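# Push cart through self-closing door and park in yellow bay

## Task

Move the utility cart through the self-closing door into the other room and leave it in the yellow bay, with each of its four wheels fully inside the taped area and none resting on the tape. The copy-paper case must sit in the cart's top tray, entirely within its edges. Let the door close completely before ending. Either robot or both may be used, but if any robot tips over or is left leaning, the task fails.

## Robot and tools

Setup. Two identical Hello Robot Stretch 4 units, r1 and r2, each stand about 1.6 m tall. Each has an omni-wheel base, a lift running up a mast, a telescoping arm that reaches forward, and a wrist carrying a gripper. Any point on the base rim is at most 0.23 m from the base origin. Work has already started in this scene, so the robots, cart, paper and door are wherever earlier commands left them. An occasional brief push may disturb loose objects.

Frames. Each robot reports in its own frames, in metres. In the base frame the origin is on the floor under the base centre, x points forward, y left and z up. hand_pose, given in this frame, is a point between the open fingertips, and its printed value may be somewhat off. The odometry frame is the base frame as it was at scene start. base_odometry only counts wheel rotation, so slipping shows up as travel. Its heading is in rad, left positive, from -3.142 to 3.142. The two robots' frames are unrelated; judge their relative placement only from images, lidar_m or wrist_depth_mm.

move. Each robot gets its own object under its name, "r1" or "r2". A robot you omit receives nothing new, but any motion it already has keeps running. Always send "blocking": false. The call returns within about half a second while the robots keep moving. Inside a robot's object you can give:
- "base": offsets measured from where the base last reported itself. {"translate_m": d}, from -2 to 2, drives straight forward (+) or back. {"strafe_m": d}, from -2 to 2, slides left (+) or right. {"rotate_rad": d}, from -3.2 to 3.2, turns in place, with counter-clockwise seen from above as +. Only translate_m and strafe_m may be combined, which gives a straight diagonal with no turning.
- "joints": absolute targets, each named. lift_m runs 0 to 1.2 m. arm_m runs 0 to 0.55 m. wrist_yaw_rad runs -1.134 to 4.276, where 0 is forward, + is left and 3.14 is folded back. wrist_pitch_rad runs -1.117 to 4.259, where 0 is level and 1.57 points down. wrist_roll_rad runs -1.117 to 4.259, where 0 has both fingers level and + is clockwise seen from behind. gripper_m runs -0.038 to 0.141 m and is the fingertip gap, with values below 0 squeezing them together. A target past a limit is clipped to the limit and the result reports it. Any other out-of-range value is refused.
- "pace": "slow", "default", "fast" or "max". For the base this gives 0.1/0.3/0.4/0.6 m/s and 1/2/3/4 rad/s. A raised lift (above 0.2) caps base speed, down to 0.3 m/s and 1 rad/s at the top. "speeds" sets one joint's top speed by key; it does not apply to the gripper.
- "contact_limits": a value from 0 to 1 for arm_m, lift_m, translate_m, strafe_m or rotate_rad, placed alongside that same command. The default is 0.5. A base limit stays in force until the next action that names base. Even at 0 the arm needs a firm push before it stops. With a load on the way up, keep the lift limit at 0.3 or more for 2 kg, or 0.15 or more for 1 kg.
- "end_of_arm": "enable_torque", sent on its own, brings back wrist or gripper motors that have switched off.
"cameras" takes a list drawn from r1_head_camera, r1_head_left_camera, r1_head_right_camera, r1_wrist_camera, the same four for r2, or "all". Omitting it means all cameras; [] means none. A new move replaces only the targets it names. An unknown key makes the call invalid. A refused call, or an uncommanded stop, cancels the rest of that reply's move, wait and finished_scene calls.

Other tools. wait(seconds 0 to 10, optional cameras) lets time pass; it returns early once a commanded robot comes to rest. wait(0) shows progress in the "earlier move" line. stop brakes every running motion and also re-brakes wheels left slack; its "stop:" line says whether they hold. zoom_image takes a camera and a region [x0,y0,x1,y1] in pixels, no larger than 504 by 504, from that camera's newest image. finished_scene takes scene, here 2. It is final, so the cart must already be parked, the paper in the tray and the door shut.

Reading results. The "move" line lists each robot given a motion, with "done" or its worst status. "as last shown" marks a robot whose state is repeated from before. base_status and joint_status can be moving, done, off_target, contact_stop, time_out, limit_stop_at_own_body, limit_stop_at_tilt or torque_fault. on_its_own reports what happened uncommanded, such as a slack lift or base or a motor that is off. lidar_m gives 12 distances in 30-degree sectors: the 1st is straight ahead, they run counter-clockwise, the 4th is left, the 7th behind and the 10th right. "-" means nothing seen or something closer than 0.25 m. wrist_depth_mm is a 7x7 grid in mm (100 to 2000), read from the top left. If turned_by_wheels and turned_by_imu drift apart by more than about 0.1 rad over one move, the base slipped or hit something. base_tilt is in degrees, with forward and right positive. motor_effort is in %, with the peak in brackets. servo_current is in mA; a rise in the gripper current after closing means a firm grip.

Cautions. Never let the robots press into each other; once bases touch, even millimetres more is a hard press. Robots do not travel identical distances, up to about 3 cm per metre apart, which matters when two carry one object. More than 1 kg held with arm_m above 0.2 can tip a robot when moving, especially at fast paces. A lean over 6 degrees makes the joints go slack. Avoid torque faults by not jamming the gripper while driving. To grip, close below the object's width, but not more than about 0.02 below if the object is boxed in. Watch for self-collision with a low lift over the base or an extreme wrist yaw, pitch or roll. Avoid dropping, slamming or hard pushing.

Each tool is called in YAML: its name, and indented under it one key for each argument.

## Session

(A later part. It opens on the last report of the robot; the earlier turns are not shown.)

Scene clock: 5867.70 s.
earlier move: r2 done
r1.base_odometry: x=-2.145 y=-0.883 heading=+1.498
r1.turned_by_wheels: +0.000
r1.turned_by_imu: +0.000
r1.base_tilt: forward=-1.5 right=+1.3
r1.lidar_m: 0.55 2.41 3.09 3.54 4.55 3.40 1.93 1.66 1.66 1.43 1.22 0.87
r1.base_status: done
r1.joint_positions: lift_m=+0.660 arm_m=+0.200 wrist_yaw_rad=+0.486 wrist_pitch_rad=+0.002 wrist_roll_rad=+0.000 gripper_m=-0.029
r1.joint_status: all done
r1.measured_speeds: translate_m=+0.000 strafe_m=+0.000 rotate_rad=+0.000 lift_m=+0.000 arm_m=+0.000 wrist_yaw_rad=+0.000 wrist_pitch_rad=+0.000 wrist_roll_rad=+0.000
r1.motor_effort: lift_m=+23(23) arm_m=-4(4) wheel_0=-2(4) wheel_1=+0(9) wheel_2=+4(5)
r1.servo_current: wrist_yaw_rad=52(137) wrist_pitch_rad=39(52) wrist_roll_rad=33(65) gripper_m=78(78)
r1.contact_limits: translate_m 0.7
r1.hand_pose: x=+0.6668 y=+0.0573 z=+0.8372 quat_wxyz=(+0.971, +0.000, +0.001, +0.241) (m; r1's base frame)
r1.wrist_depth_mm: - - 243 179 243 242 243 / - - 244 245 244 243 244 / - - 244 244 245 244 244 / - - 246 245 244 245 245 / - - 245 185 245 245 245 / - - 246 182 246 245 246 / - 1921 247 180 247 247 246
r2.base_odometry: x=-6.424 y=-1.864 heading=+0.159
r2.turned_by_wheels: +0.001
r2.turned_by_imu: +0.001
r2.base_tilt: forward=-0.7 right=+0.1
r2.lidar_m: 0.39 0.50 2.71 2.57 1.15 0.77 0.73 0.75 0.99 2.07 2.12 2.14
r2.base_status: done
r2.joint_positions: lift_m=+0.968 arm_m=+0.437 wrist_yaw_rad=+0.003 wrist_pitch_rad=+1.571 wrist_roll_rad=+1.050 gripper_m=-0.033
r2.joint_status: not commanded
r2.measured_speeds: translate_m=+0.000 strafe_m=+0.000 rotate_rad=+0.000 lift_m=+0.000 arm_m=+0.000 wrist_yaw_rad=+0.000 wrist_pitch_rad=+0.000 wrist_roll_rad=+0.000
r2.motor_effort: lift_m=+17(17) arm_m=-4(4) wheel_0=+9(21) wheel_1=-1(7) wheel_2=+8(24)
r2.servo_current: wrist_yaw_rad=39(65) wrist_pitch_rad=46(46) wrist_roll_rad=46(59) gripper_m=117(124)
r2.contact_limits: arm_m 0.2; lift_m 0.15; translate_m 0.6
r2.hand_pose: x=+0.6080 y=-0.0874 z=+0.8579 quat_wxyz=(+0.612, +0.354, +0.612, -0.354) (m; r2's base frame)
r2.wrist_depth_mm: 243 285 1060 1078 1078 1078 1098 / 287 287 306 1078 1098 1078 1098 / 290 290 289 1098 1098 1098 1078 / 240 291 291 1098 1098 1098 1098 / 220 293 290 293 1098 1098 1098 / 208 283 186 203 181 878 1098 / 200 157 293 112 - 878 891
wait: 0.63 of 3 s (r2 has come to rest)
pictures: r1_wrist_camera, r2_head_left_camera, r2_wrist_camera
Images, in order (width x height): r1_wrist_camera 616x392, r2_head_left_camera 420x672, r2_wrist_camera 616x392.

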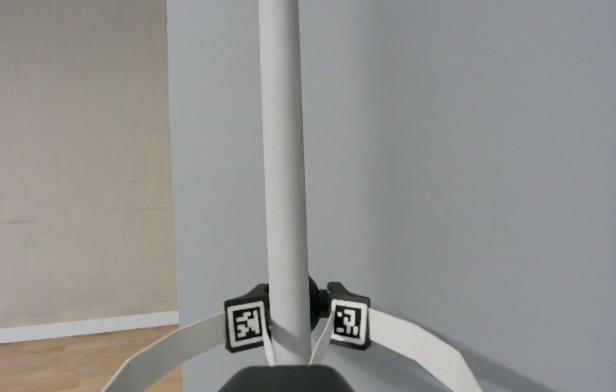

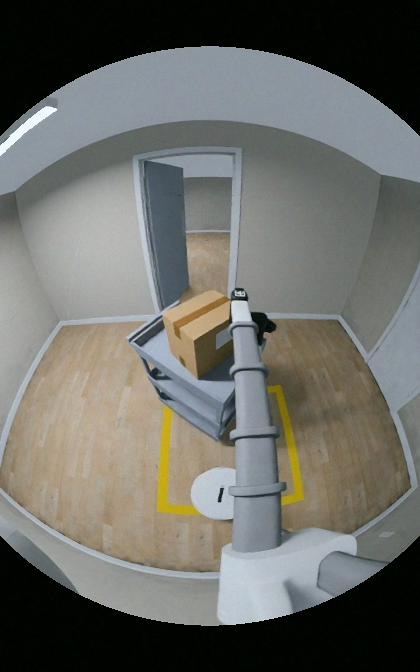

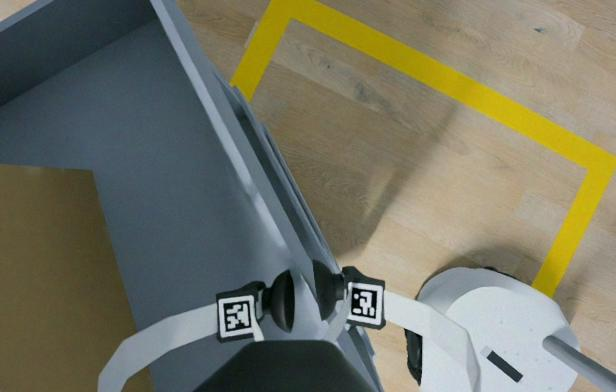

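move:
  r1: {"base": {"translate_m": 0.1374, "strafe_m": 0.1224}, "joints": {"wrist_yaw_rad": 0.29}, "speeds": {"wrist_yaw_rad": 0.08}, "pace": "slow", "contact_limits": {"translate_m": 0.7}}
  r2: {"base": {"translate_m": -0.0514, "strafe_m": -0.1051}, "joints": {"wrist_roll_rad": 0.6}, "speeds": {"wrist_roll_rad": 0.22}, "pace": "slow", "contact_limits": {"translate_m": 0.6}}
  blocking: false
  cameras: []

wait:
  seconds: 5
  cameras: []

wait:
  seconds: 3
  cameras: ["r1_wrist_camera", "r2_wrist_camera", "r2_head_left_camera"]

Scene clock: 5920.93 s.
move: r1 moving; r2 moving
r1.base_odometry: x=-2.153 y=-0.873 heading=+1.498
r1.turned_by_wheels: +0.000
r1.turned_by_imu: +0.000
r1.base_tilt: forward=-1.6 right=+1.3
r1.lidar_m: 0.60 2.41 3.06 3.55 4.55 3.43 1.96 1.65 1.66 1.42 1.21 0.86
r1.base_status: translate_m moving; strafe_m moving
r1.joint_positions: lift_m=+0.660 arm_m=+0.200 wrist_yaw_rad=+0.457 wrist_pitch_rad=+0.002 wrist_roll_rad=+0.000 gripper_m=-0.029
r1.joint_status: wrist_yaw_rad moving
r1.measured_speeds: translate_m=+0.038 strafe_m=+0.034 rotate_rad=-0.001 lift_m=+0.000 arm_m=+0.000 wrist_yaw_rad=-0.068 wrist_pitch_rad=+0.000 wrist_roll_rad=+0.000
r1.motor_effort: lift_m=+23(23) arm_m=-4(4) wheel_0=-2(4) wheel_1=+7(7) wheel_2=+1(4)
r1.servo_current: wrist_yaw_rad=78(91) wrist_pitch_rad=39(46) wrist_roll_rad=39(52) gripper_m=72(85)
r1.contact_limits: translate_m 0.7
r1.hand_pose: x=+0.6683 y=+0.0489 z=+0.8372 quat_wxyz=(+0.974, +0.000, +0.001, +0.227) (m; r1's base frame)
r1.wrist_depth_mm: - - 243 244 243 243 245 / - - 243 244 244 244 245 / - - 244 244 245 245 246 / - - 245 245 246 245 246 / - - 245 246 246 246 247 / - - 245 183 247 248 248 / - 1921 247 178 246 248 247
r2.base_odometry: x=-6.428 y=-1.876 heading=+0.161
r2.turned_by_wheels: +0.002
r2.turned_by_imu: +0.003
r2.base_tilt: forward=-0.7 right=+0.1
r2.lidar_m: 0.41 0.47 2.73 2.60 1.15 0.76 0.73 0.72 1.01 2.07 2.14 2.16
r2.base_status: translate_m moving; strafe_m moving
r2.joint_positions: lift_m=+0.968 arm_m=+0.437 wrist_yaw_rad=+0.003 wrist_pitch_rad=+1.571 wrist_roll_rad=+0.954 gripper_m=-0.033
r2.joint_status: wrist_roll_rad moving
r2.measured_speeds: translate_m=-0.022 strafe_m=-0.044 rotate_rad=+0.003 lift_m=+0.000 arm_m=+0.000 wrist_yaw_rad=+0.000 wrist_pitch_rad=+0.000 wrist_roll_rad=-0.220
r2.motor_effort: lift_m=+17(17) arm_m=-4(4) wheel_0=+16(16) wheel_1=-3(6) wheel_2=+14(14)
r2.servo_current: wrist_yaw_rad=52(52) wrist_pitch_rad=39(46) wrist_roll_rad=33(59) gripper_m=111(117)
r2.contact_limits: arm_m 0.2; lift_m 0.15; translate_m 0.6
r2.hand_pose: x=+0.6080 y=-0.0874 z=+0.8579 quat_wxyz=(+0.628, +0.324, +0.629, -0.324) (m; r2's base frame)
r2.wrist_depth_mm: 257 287 1078 1098 1042 1060 1078 / 287 290 287 1078 1060 1078 1078 / 293 290 290 1098 1098 1078 1060 / 237 291 290 1078 1098 1098 1098 / 216 293 293 306 1098 1118 1098 / 215 289 187 200 179 904 1098 / 211 243 294 112 - 878 1098
pictures: none
No camera images: "cameras" was empty.

Scene clock: 5922.87 s.
earlier move: r1 moving; r2 done
r1.base_odometry: x=-2.253 y=-0.742 heading=+1.498
r1.turned_by_wheels: +0.000
r1.turned_by_imu: +0.001
r1.base_tilt: forward=-1.5 right=+1.3
r1.lidar_m: 0.60 2.37 2.90 3.34 4.58 3.87 2.16 1.79 1.83 1.43 1.19 0.77
r1.base_status: translate_m moving; strafe_m moving
r1.joint_positions: lift_m=+0.660 arm_m=+0.200 wrist_yaw_rad=+0.297 wrist_pitch_rad=+0.002 wrist_roll_rad=+0.000 gripper_m=-0.029
r1.joint_status: wrist_yaw_rad moving
r1.measured_speeds: translate_m=+0.030 strafe_m=+0.027 rotate_rad=+0.000 lift_m=+0.000 arm_m=+0.000 wrist_yaw_rad=-0.030 wrist_pitch_rad=+0.000 wrist_roll_rad=+0.000
r1.motor_effort: lift_m=+23(23) arm_m=-4(4) wheel_0=-6(8) wheel_1=+0(9) wheel_2=+5(5)
r1.servo_current: wrist_yaw_rad=78(104) wrist_pitch_rad=46(46) wrist_roll_rad=33(65) gripper_m=78(85)
r1.contact_limits: translate_m 0.7
r1.hand_pose: x=+0.6723 y=+0.0009 z=+0.8372 quat_wxyz=(+0.989, +0.000, +0.001, +0.148) (m; r1's base frame)
r1.wrist_depth_mm: - - 242 179 244 244 244 / - - 244 244 244 245 244 / - - 244 245 244 245 245 / - - 245 245 245 245 246 / - - 245 246 245 246 247 / - - 246 183 247 246 247 / - 1983 246 180 247 247 247
r2.base_odometry: x=-6.458 y=-1.976 heading=+0.160
r2.turned_by_wheels: -0.001
r2.turned_by_imu: +0.000
r2.base_tilt: forward=-0.7 right=+0.0
r2.lidar_m: 0.36 0.44 2.78 2.68 1.08 0.70 0.68 0.70 0.95 1.99 1.99 2.21
r2.base_status: done
r2.joint_positions: lift_m=+0.968 arm_m=+0.437 wrist_yaw_rad=+0.002 wrist_pitch_rad=+1.573 wrist_roll_rad=+0.601 gripper_m=-0.033
r2.joint_status: all done
r2.measured_speeds: translate_m=+0.000 strafe_m=+0.000 rotate_rad=+0.000 lift_m=+0.000 arm_m=+0.000 wrist_yaw_rad=+0.000 wrist_pitch_rad=+0.000 wrist_roll_rad=+0.000
r2.motor_effort: lift_m=+17(17) arm_m=-4(4) wheel_0=+8(23) wheel_1=-1(6) wheel_2=+5(19)
r2.servo_current: wrist_yaw_rad=46(65) wrist_pitch_rad=46(46) wrist_roll_rad=46(78) gripper_m=111(117)
r2.contact_limits: arm_m 0.2; lift_m 0.15; translate_m 0.6
r2.hand_pose: x=+0.6076 y=-0.0874 z=+0.8579 quat_wxyz=(+0.675, +0.208, +0.676, -0.209) (m; r2's base frame)
r2.wrist_depth_mm: 282 283 283 1078 1078 1060 1078 / 286 286 285 1078 1078 1098 1078 / 213 289 287 1098 1078 1078 1078 / 211 289 290 1098 1078 1118 1078 / 211 293 291 293 1098 1078 1098 / 209 293 186 203 180 1138 1138 / 207 244 296 112 904 1098 1118
wait: 1.93 of 5 s (r2 has come to rest)
pictures: none
No camera images: "cameras" was empty.

Scene clock: 5923.50 s.
earlier move: r1 done
r1.base_odometry: x=-2.256 y=-0.737 heading=+1.498
r1.turned_by_wheels: +0.000
r1.turned_by_imu: +0.000
r1.base_tilt: forward=-1.6 right=+1.3
r1.lidar_m: 0.60 2.41 2.89 3.30 4.57 3.88 2.13 1.83 1.83 1.40 1.20 0.77
r1.base_status: done
r1.joint_positions: lift_m=+0.660 arm_m=+0.200 wrist_yaw_rad=+0.295 wrist_pitch_rad=+0.002 wrist_roll_rad=+0.000 gripper_m=-0.029
r1.joint_status: all done
r1.measured_speeds: translate_m=+0.000 strafe_m=+0.000 rotate_rad=+0.000 lift_m=+0.000 arm_m=+0.000 wrist_yaw_rad=+0.000 wrist_pitch_rad=+0.000 wrist_roll_rad=+0.000
r1.motor_effort: lift_m=+23(23) arm_m=-4(4) wheel_0=-5(8) wheel_1=+1(9) wheel_2=+4(6)
r1.servo_current: wrist_yaw_rad=46(104) wrist_pitch_rad=46(46) wrist_roll_rad=59(65) gripper_m=72(85)
r1.contact_limits: translate_m 0.7
r1.hand_pose: x=+0.6723 y=+0.0001 z=+0.8372 quat_wxyz=(+0.989, +0.000, +0.001, +0.147) (m; r1's base frame)
r1.wrist_depth_mm: - - 243 178 244 243 244 / - - 244 244 244 245 245 / - - 245 244 245 245 245 / - - 245 246 245 245 245 / - - 246 182 246 246 246 / - - 246 181 246 247 247 / - 1921 248 180 247 247 247
r2.base_odometry: x=-6.458 y=-1.976 heading=+0.160
r2.turned_by_wheels: +0.000
r2.turned_by_imu: +0.000
r2.base_tilt: forward=-0.7 right=+0.1
r2.lidar_m: 0.36 0.43 2.81 2.69 1.07 0.71 0.68 0.71 0.94 1.99 2.03 2.19
r2.base_status: done
r2.joint_positions: lift_m=+0.968 arm_m=+0.437 wrist_yaw_rad=+0.002 wrist_pitch_rad=+1.573 wrist_roll_rad=+0.601 gripper_m=-0.033
r2.joint_status: all done
r2.measured_speeds: translate_m=+0.000 strafe_m=+0.000 rotate_rad=+0.000 lift_m=+0.000 arm_m=+0.000 wrist_yaw_rad=+0.000 wrist_pitch_rad=+0.000 wrist_roll_rad=+0.000
r2.motor_effort: lift_m=+17(17) arm_m=-4(4) wheel_0=+8(23) wheel_1=-1(6) wheel_2=+5(19)
r2.servo_current: wrist_yaw_rad=52(65) wrist_pitch_rad=46(46) wrist_roll_rad=46(78) gripper_m=111(117)
r2.contact_limits: arm_m 0.2; lift_m 0.15; translate_m 0.6
r2.hand_pose: x=+0.6076 y=-0.0874 z=+0.8579 quat_wxyz=(+0.675, +0.208, +0.676, -0.209) (m; r2's base frame)
r2.wrist_depth_mm: 283 286 285 1078 1078 1060 1060 / 286 287 286 1098 1078 1078 1078 / 211 287 287 1078 1078 1078 1078 / 211 289 289 1098 1098 1118 1098 / 211 290 291 293 1118 1118 1098 / 209 293 187 202 180 1098 1118 / 207 246 294 112 891 1138 1118
wait: 0.63 of 3 s (r1 has come to rest)
pictures: r1_wrist_camera, r2_head_left_camera, r2_wrist_camera
Images, in order (width x height): r1_wrist_camera 616x392, r2_head_left_camera 420x672, r2_wrist_camera 616x392.

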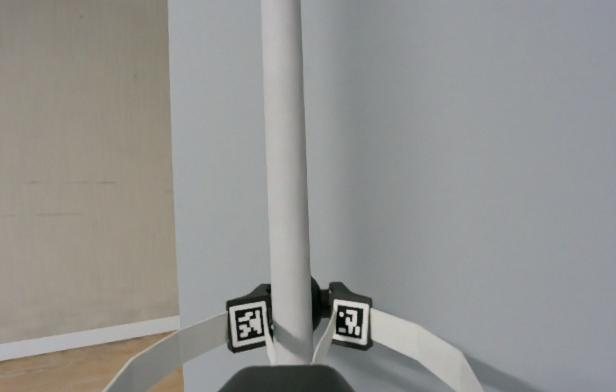

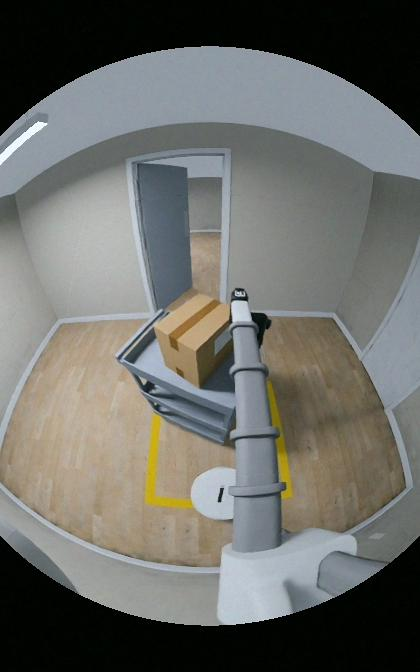

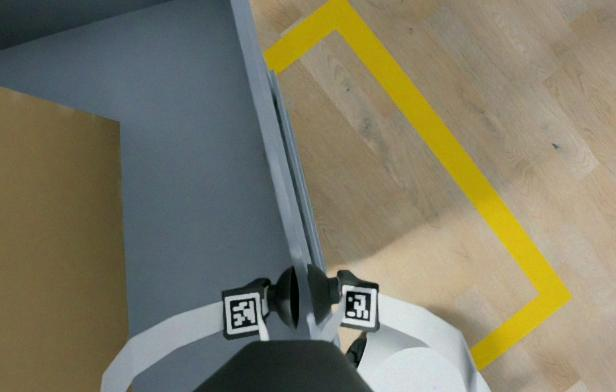

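move:
  r1: {"base": {"translate_m": 0.1522, "strafe_m": 0.0913}, "joints": {"wrist_yaw_rad": 0.107}, "speeds": {"wrist_yaw_rad": 0.08}, "pace": "slow", "contact_limits": {"translate_m": 0.7}}
  r2: {"base": {"translate_m": -0.0556, "strafe_m": -0.1063}, "joints": {"wrist_roll_rad": 0.25}, "speeds": {"wrist_roll_rad": 0.18}, "pace": "slow", "contact_limits": {"translate_m": 0.6}}
  blocking: false
  cameras: []

wait:
  seconds: 5
  cameras: []

wait:
  seconds: 3
  cameras: ["r1_wrist_camera", "r2_wrist_camera", "r2_head_left_camera"]

Scene clock: 5945.53 s.
move: r1 moving; r2 moving
r1.base_odometry: x=-2.263 y=-0.725 heading=+1.498
r1.turned_by_wheels: +0.000
r1.turned_by_imu: +0.000
r1.base_tilt: forward=-1.6 right=+1.3
r1.lidar_m: 0.60 2.41 2.88 3.32 4.58 3.92 2.20 1.84 1.84 1.43 1.20 0.76
r1.base_status: translate_m moving; strafe_m moving
r1.joint_positions: lift_m=+0.660 arm_m=+0.200 wrist_yaw_rad=+0.265 wrist_pitch_rad=+0.002 wrist_roll_rad=+0.000 gripper_m=-0.029
r1.joint_status: wrist_yaw_rad moving
r1.measured_speeds: translate_m=+0.047 strafe_m=+0.028 rotate_rad=+0.000 lift_m=+0.000 arm_m=+0.000 wrist_yaw_rad=-0.074 wrist_pitch_rad=+0.000 wrist_roll_rad=+0.000
r1.motor_effort: lift_m=+23(23) arm_m=-4(4) wheel_0=-4(7) wheel_1=+5(7) wheel_2=+2(3)
r1.servo_current: wrist_yaw_rad=52(72) wrist_pitch_rad=39(46) wrist_roll_rad=59(65) gripper_m=78(78)
r1.contact_limits: translate_m 0.7
r1.hand_pose: x=+0.6722 y=-0.0088 z=+0.8372 quat_wxyz=(+0.991, +0.000, +0.001, +0.132) (m; r1's base frame)
r1.wrist_depth_mm: - - 243 243 244 245 245 / - - 243 243 245 246 246 / - - 244 245 246 246 247 / - - 244 178 246 247 247 / - - 245 246 247 247 248 / - - 244 182 247 247 248 / - 1921 246 179 248 248 249
r2.base_odometry: x=-6.462 y=-1.988 heading=+0.162
r2.turned_by_wheels: +0.002
r2.turned_by_imu: +0.003
r2.base_tilt: forward=-0.7 right=+0.0
r2.lidar_m: 0.37 0.42 2.82 2.70 1.06 0.74 0.64 0.68 0.93 1.98 1.99 2.19
r2.base_status: translate_m moving; strafe_m moving
r2.joint_positions: lift_m=+0.968 arm_m=+0.437 wrist_yaw_rad=+0.002 wrist_pitch_rad=+1.573 wrist_roll_rad=+0.522 gripper_m=-0.033
r2.joint_status: wrist_roll_rad moving
r2.measured_speeds: translate_m=-0.023 strafe_m=-0.043 rotate_rad=+0.005 lift_m=+0.000 arm_m=+0.000 wrist_yaw_rad=+0.000 wrist_pitch_rad=+0.000 wrist_roll_rad=-0.179
r2.motor_effort: lift_m=+17(17) arm_m=-4(4) wheel_0=+16(17) wheel_1=-4(6) wheel_2=+11(11)
r2.servo_current: wrist_yaw_rad=39(52) wrist_pitch_rad=46(46) wrist_roll_rad=65(65) gripper_m=124(124)
r2.contact_limits: arm_m 0.2; lift_m 0.15; translate_m 0.6
r2.hand_pose: x=+0.6076 y=-0.0874 z=+0.8579 quat_wxyz=(+0.683, +0.182, +0.684, -0.182) (m; r2's base frame)
r2.wrist_depth_mm: 287 286 283 1098 1060 1060 1060 / 220 289 286 1118 1078 1060 1060 / 210 289 287 1118 1098 1078 1078 / 213 291 290 1098 1078 1098 1098 / 208 294 293 1098 1098 1098 1098 / 219 294 186 198 181 1098 1098 / 220 158 297 112 - 1098 1118
pictures: none
No camera images: "cameras" was empty.

Scene clock: 5947.50 s.
earlier move: r1 moving; r2 done
r1.base_odometry: x=-2.336 y=-0.580 heading=+1.498
r1.turned_by_wheels: -0.001
r1.turned_by_imu: +0.000
r1.base_tilt: forward=-1.6 right=+1.3
r1.lidar_m: 0.59 2.28 2.73 3.16 4.62 4.21 2.36 1.99 1.99 1.36 1.07 0.69
r1.base_status: translate_m moving; strafe_m moving
r1.joint_positions: lift_m=+0.660 arm_m=+0.200 wrist_yaw_rad=+0.112 wrist_pitch_rad=+0.002 wrist_roll_rad=+0.000 gripper_m=-0.029
r1.joint_status: wrist_yaw_rad moving
r1.measured_speeds: translate_m=+0.020 strafe_m=+0.011 rotate_rad=+0.001 lift_m=+0.000 arm_m=+0.000 wrist_yaw_rad=-0.011 wrist_pitch_rad=+0.000 wrist_roll_rad=+0.000
r1.motor_effort: lift_m=+23(23) arm_m=-4(4) wheel_0=-8(9) wheel_1=+0(7) wheel_2=+4(5)
r1.servo_current: wrist_yaw_rad=59(111) wrist_pitch_rad=39(52) wrist_roll_rad=33(65) gripper_m=78(85)
r1.contact_limits: translate_m 0.7
r1.hand_pose: x=+0.6673 y=-0.0545 z=+0.8372 quat_wxyz=(+0.998, +0.000, +0.001, +0.056) (m; r1's base frame)
r1.wrist_depth_mm: - - 243 177 244 244 244 / - - 243 244 244 245 245 / - - 244 244 245 246 246 / - - 245 246 245 247 246 / - - 245 182 246 248 247 / - - 245 181 247 247 248 / - 1921 246 180 247 248 248
r2.base_odometry: x=-6.496 y=-2.090 heading=+0.160
r2.turned_by_wheels: -0.001
r2.turned_by_imu: +0.000
r2.base_tilt: forward=-0.7 right=+0.1
r2.lidar_m: 0.35 0.40 0.63 2.78 0.96 0.65 0.61 0.65 0.87 1.88 1.88 2.29
r2.base_status: done
r2.joint_positions: lift_m=+0.968 arm_m=+0.437 wrist_yaw_rad=+0.002 wrist_pitch_rad=+1.573 wrist_roll_rad=+0.251 gripper_m=-0.033
r2.joint_status: all done
r2.measured_speeds: translate_m=+0.000 strafe_m=+0.000 rotate_rad=+0.000 lift_m=+0.000 arm_m=+0.000 wrist_yaw_rad=+0.000 wrist_pitch_rad=+0.000 wrist_roll_rad=+0.000
r2.motor_effort: lift_m=+17(17) arm_m=-4(4) wheel_0=+5(25) wheel_1=-3(6) wheel_2=+5(19)
r2.servo_current: wrist_yaw_rad=46(59) wrist_pitch_rad=39(46) wrist_roll_rad=39(65) gripper_m=104(124)
r2.contact_limits: arm_m 0.2; lift_m 0.15; translate_m 0.6
r2.hand_pose: x=+0.6076 y=-0.0874 z=+0.8579 quat_wxyz=(+0.701, +0.088, +0.702, -0.088) (m; r2's base frame)
r2.wrist_depth_mm: 287 285 285 1060 1060 1078 1078 / 185 287 287 1098 1060 1078 1078 / 190 279 287 1078 1078 1060 1078 / 204 290 289 1098 1078 1078 1078 / 209 293 294 290 1118 1098 1098 / 213 294 186 202 179 1098 1078 / 217 260 297 112 - - 1098
wait: 1.97 of 5 s (r2 has come to rest)
pictures: none
No camera images: "cameras" was empty.

Scene clock: 5947.97 s.
earlier move: r1 done
r1.base_odometry: x=-2.336 y=-0.579 heading=+1.498
r1.turned_by_wheels: +0.000
r1.turned_by_imu: +0.000
r1.base_tilt: forward=-1.6 right=+1.3
r1.lidar_m: 0.63 2.30 2.70 3.14 4.61 4.24 2.36 2.01 1.97 1.37 1.04 0.72
r1.base_status: done
r1.joint_positions: lift_m=+0.660 arm_m=+0.200 wrist_yaw_rad=+0.112 wrist_pitch_rad=+0.002 wrist_roll_rad=+0.000 gripper_m=-0.029
r1.joint_status: all done
r1.measured_speeds: translate_m=+0.000 strafe_m=+0.000 rotate_rad=+0.000 lift_m=+0.000 arm_m=+0.000 wrist_yaw_rad=+0.000 wrist_pitch_rad=+0.000 wrist_roll_rad=+0.000
r1.motor_effort: lift_m=+23(23) arm_m=-4(4) wheel_0=-9(9) wheel_1=-1(7) wheel_2=+5(5)
r1.servo_current: wrist_yaw_rad=65(111) wrist_pitch_rad=39(52) wrist_roll_rad=59(65) gripper_m=72(85)
r1.contact_limits: translate_m 0.7
r1.hand_pose: x=+0.6673 y=-0.0546 z=+0.8372 quat_wxyz=(+0.998, +0.000, +0.001, +0.056) (m; r1's base frame)
r1.wrist_depth_mm: - - 244 177 244 244 244 / - - 244 244 245 245 245 / - - 244 244 244 245 245 / - - 245 245 245 246 247 / - - 245 183 246 246 247 / - - 246 181 246 247 247 / - 1921 247 179 248 248 248
r2.base_odometry: x=-6.496 y=-2.090 heading=+0.160
r2.turned_by_wheels: +0.000
r2.turned_by_imu: +0.000
r2.base_tilt: forward=-0.7 right=+0.1
r2.lidar_m: 0.34 0.41 0.65 2.76 0.98 0.67 0.61 0.63 0.86 1.89 1.92 2.25
r2.base_status: done
r2.joint_positions: lift_m=+0.968 arm_m=+0.437 wrist_yaw_rad=+0.002 wrist_pitch_rad=+1.573 wrist_roll_rad=+0.251 gripper_m=-0.033
r2.joint_status: all done
r2.measured_speeds: translate_m=+0.000 strafe_m=+0.000 rotate_rad=+0.000 lift_m=+0.000 arm_m=+0.000 wrist_yaw_rad=+0.000 wrist_pitch_rad=+0.000 wrist_roll_rad=+0.000
r2.motor_effort: lift_m=+17(17) arm_m=-4(4) wheel_0=+4(25) wheel_1=-3(6) wheel_2=+5(19)
r2.servo_current: wrist_yaw_rad=52(59) wrist_pitch_rad=46(46) wrist_roll_rad=52(65) gripper_m=111(124)
r2.contact_limits: arm_m 0.2; lift_m 0.15; translate_m 0.6
r2.hand_pose: x=+0.6076 y=-0.0874 z=+0.8579 quat_wxyz=(+0.701, +0.088, +0.702, -0.088) (m; r2's base frame)
r2.wrist_depth_mm: 286 285 285 1060 1060 1060 1060 / 185 286 286 1078 1078 1078 1078 / 191 279 287 1098 1078 1078 1078 / 204 290 290 1098 1098 1060 1118 / 208 293 291 291 1098 1078 1098 / 213 294 186 202 179 1118 1078 / 218 263 296 112 - - 1078
wait: 0.47 of 3 s (r1 has come to rest)
pictures: r1_wrist_camera, r2_head_left_camera, r2_wrist_camera
Images, in order (width x height): r1_wrist_camera 616x392, r2_head_left_camera 420x672, r2_wrist_camera 616x392.

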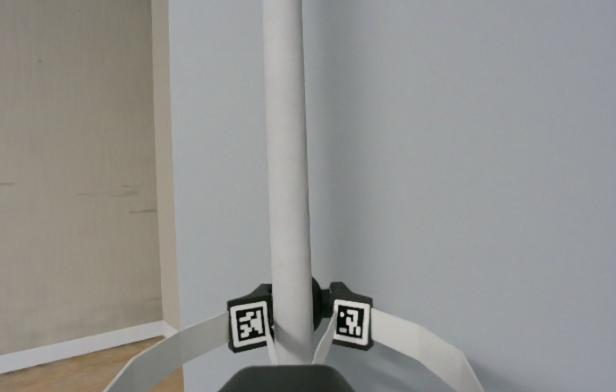

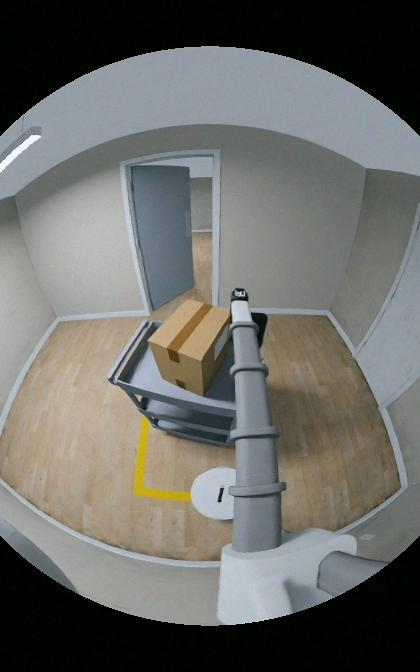

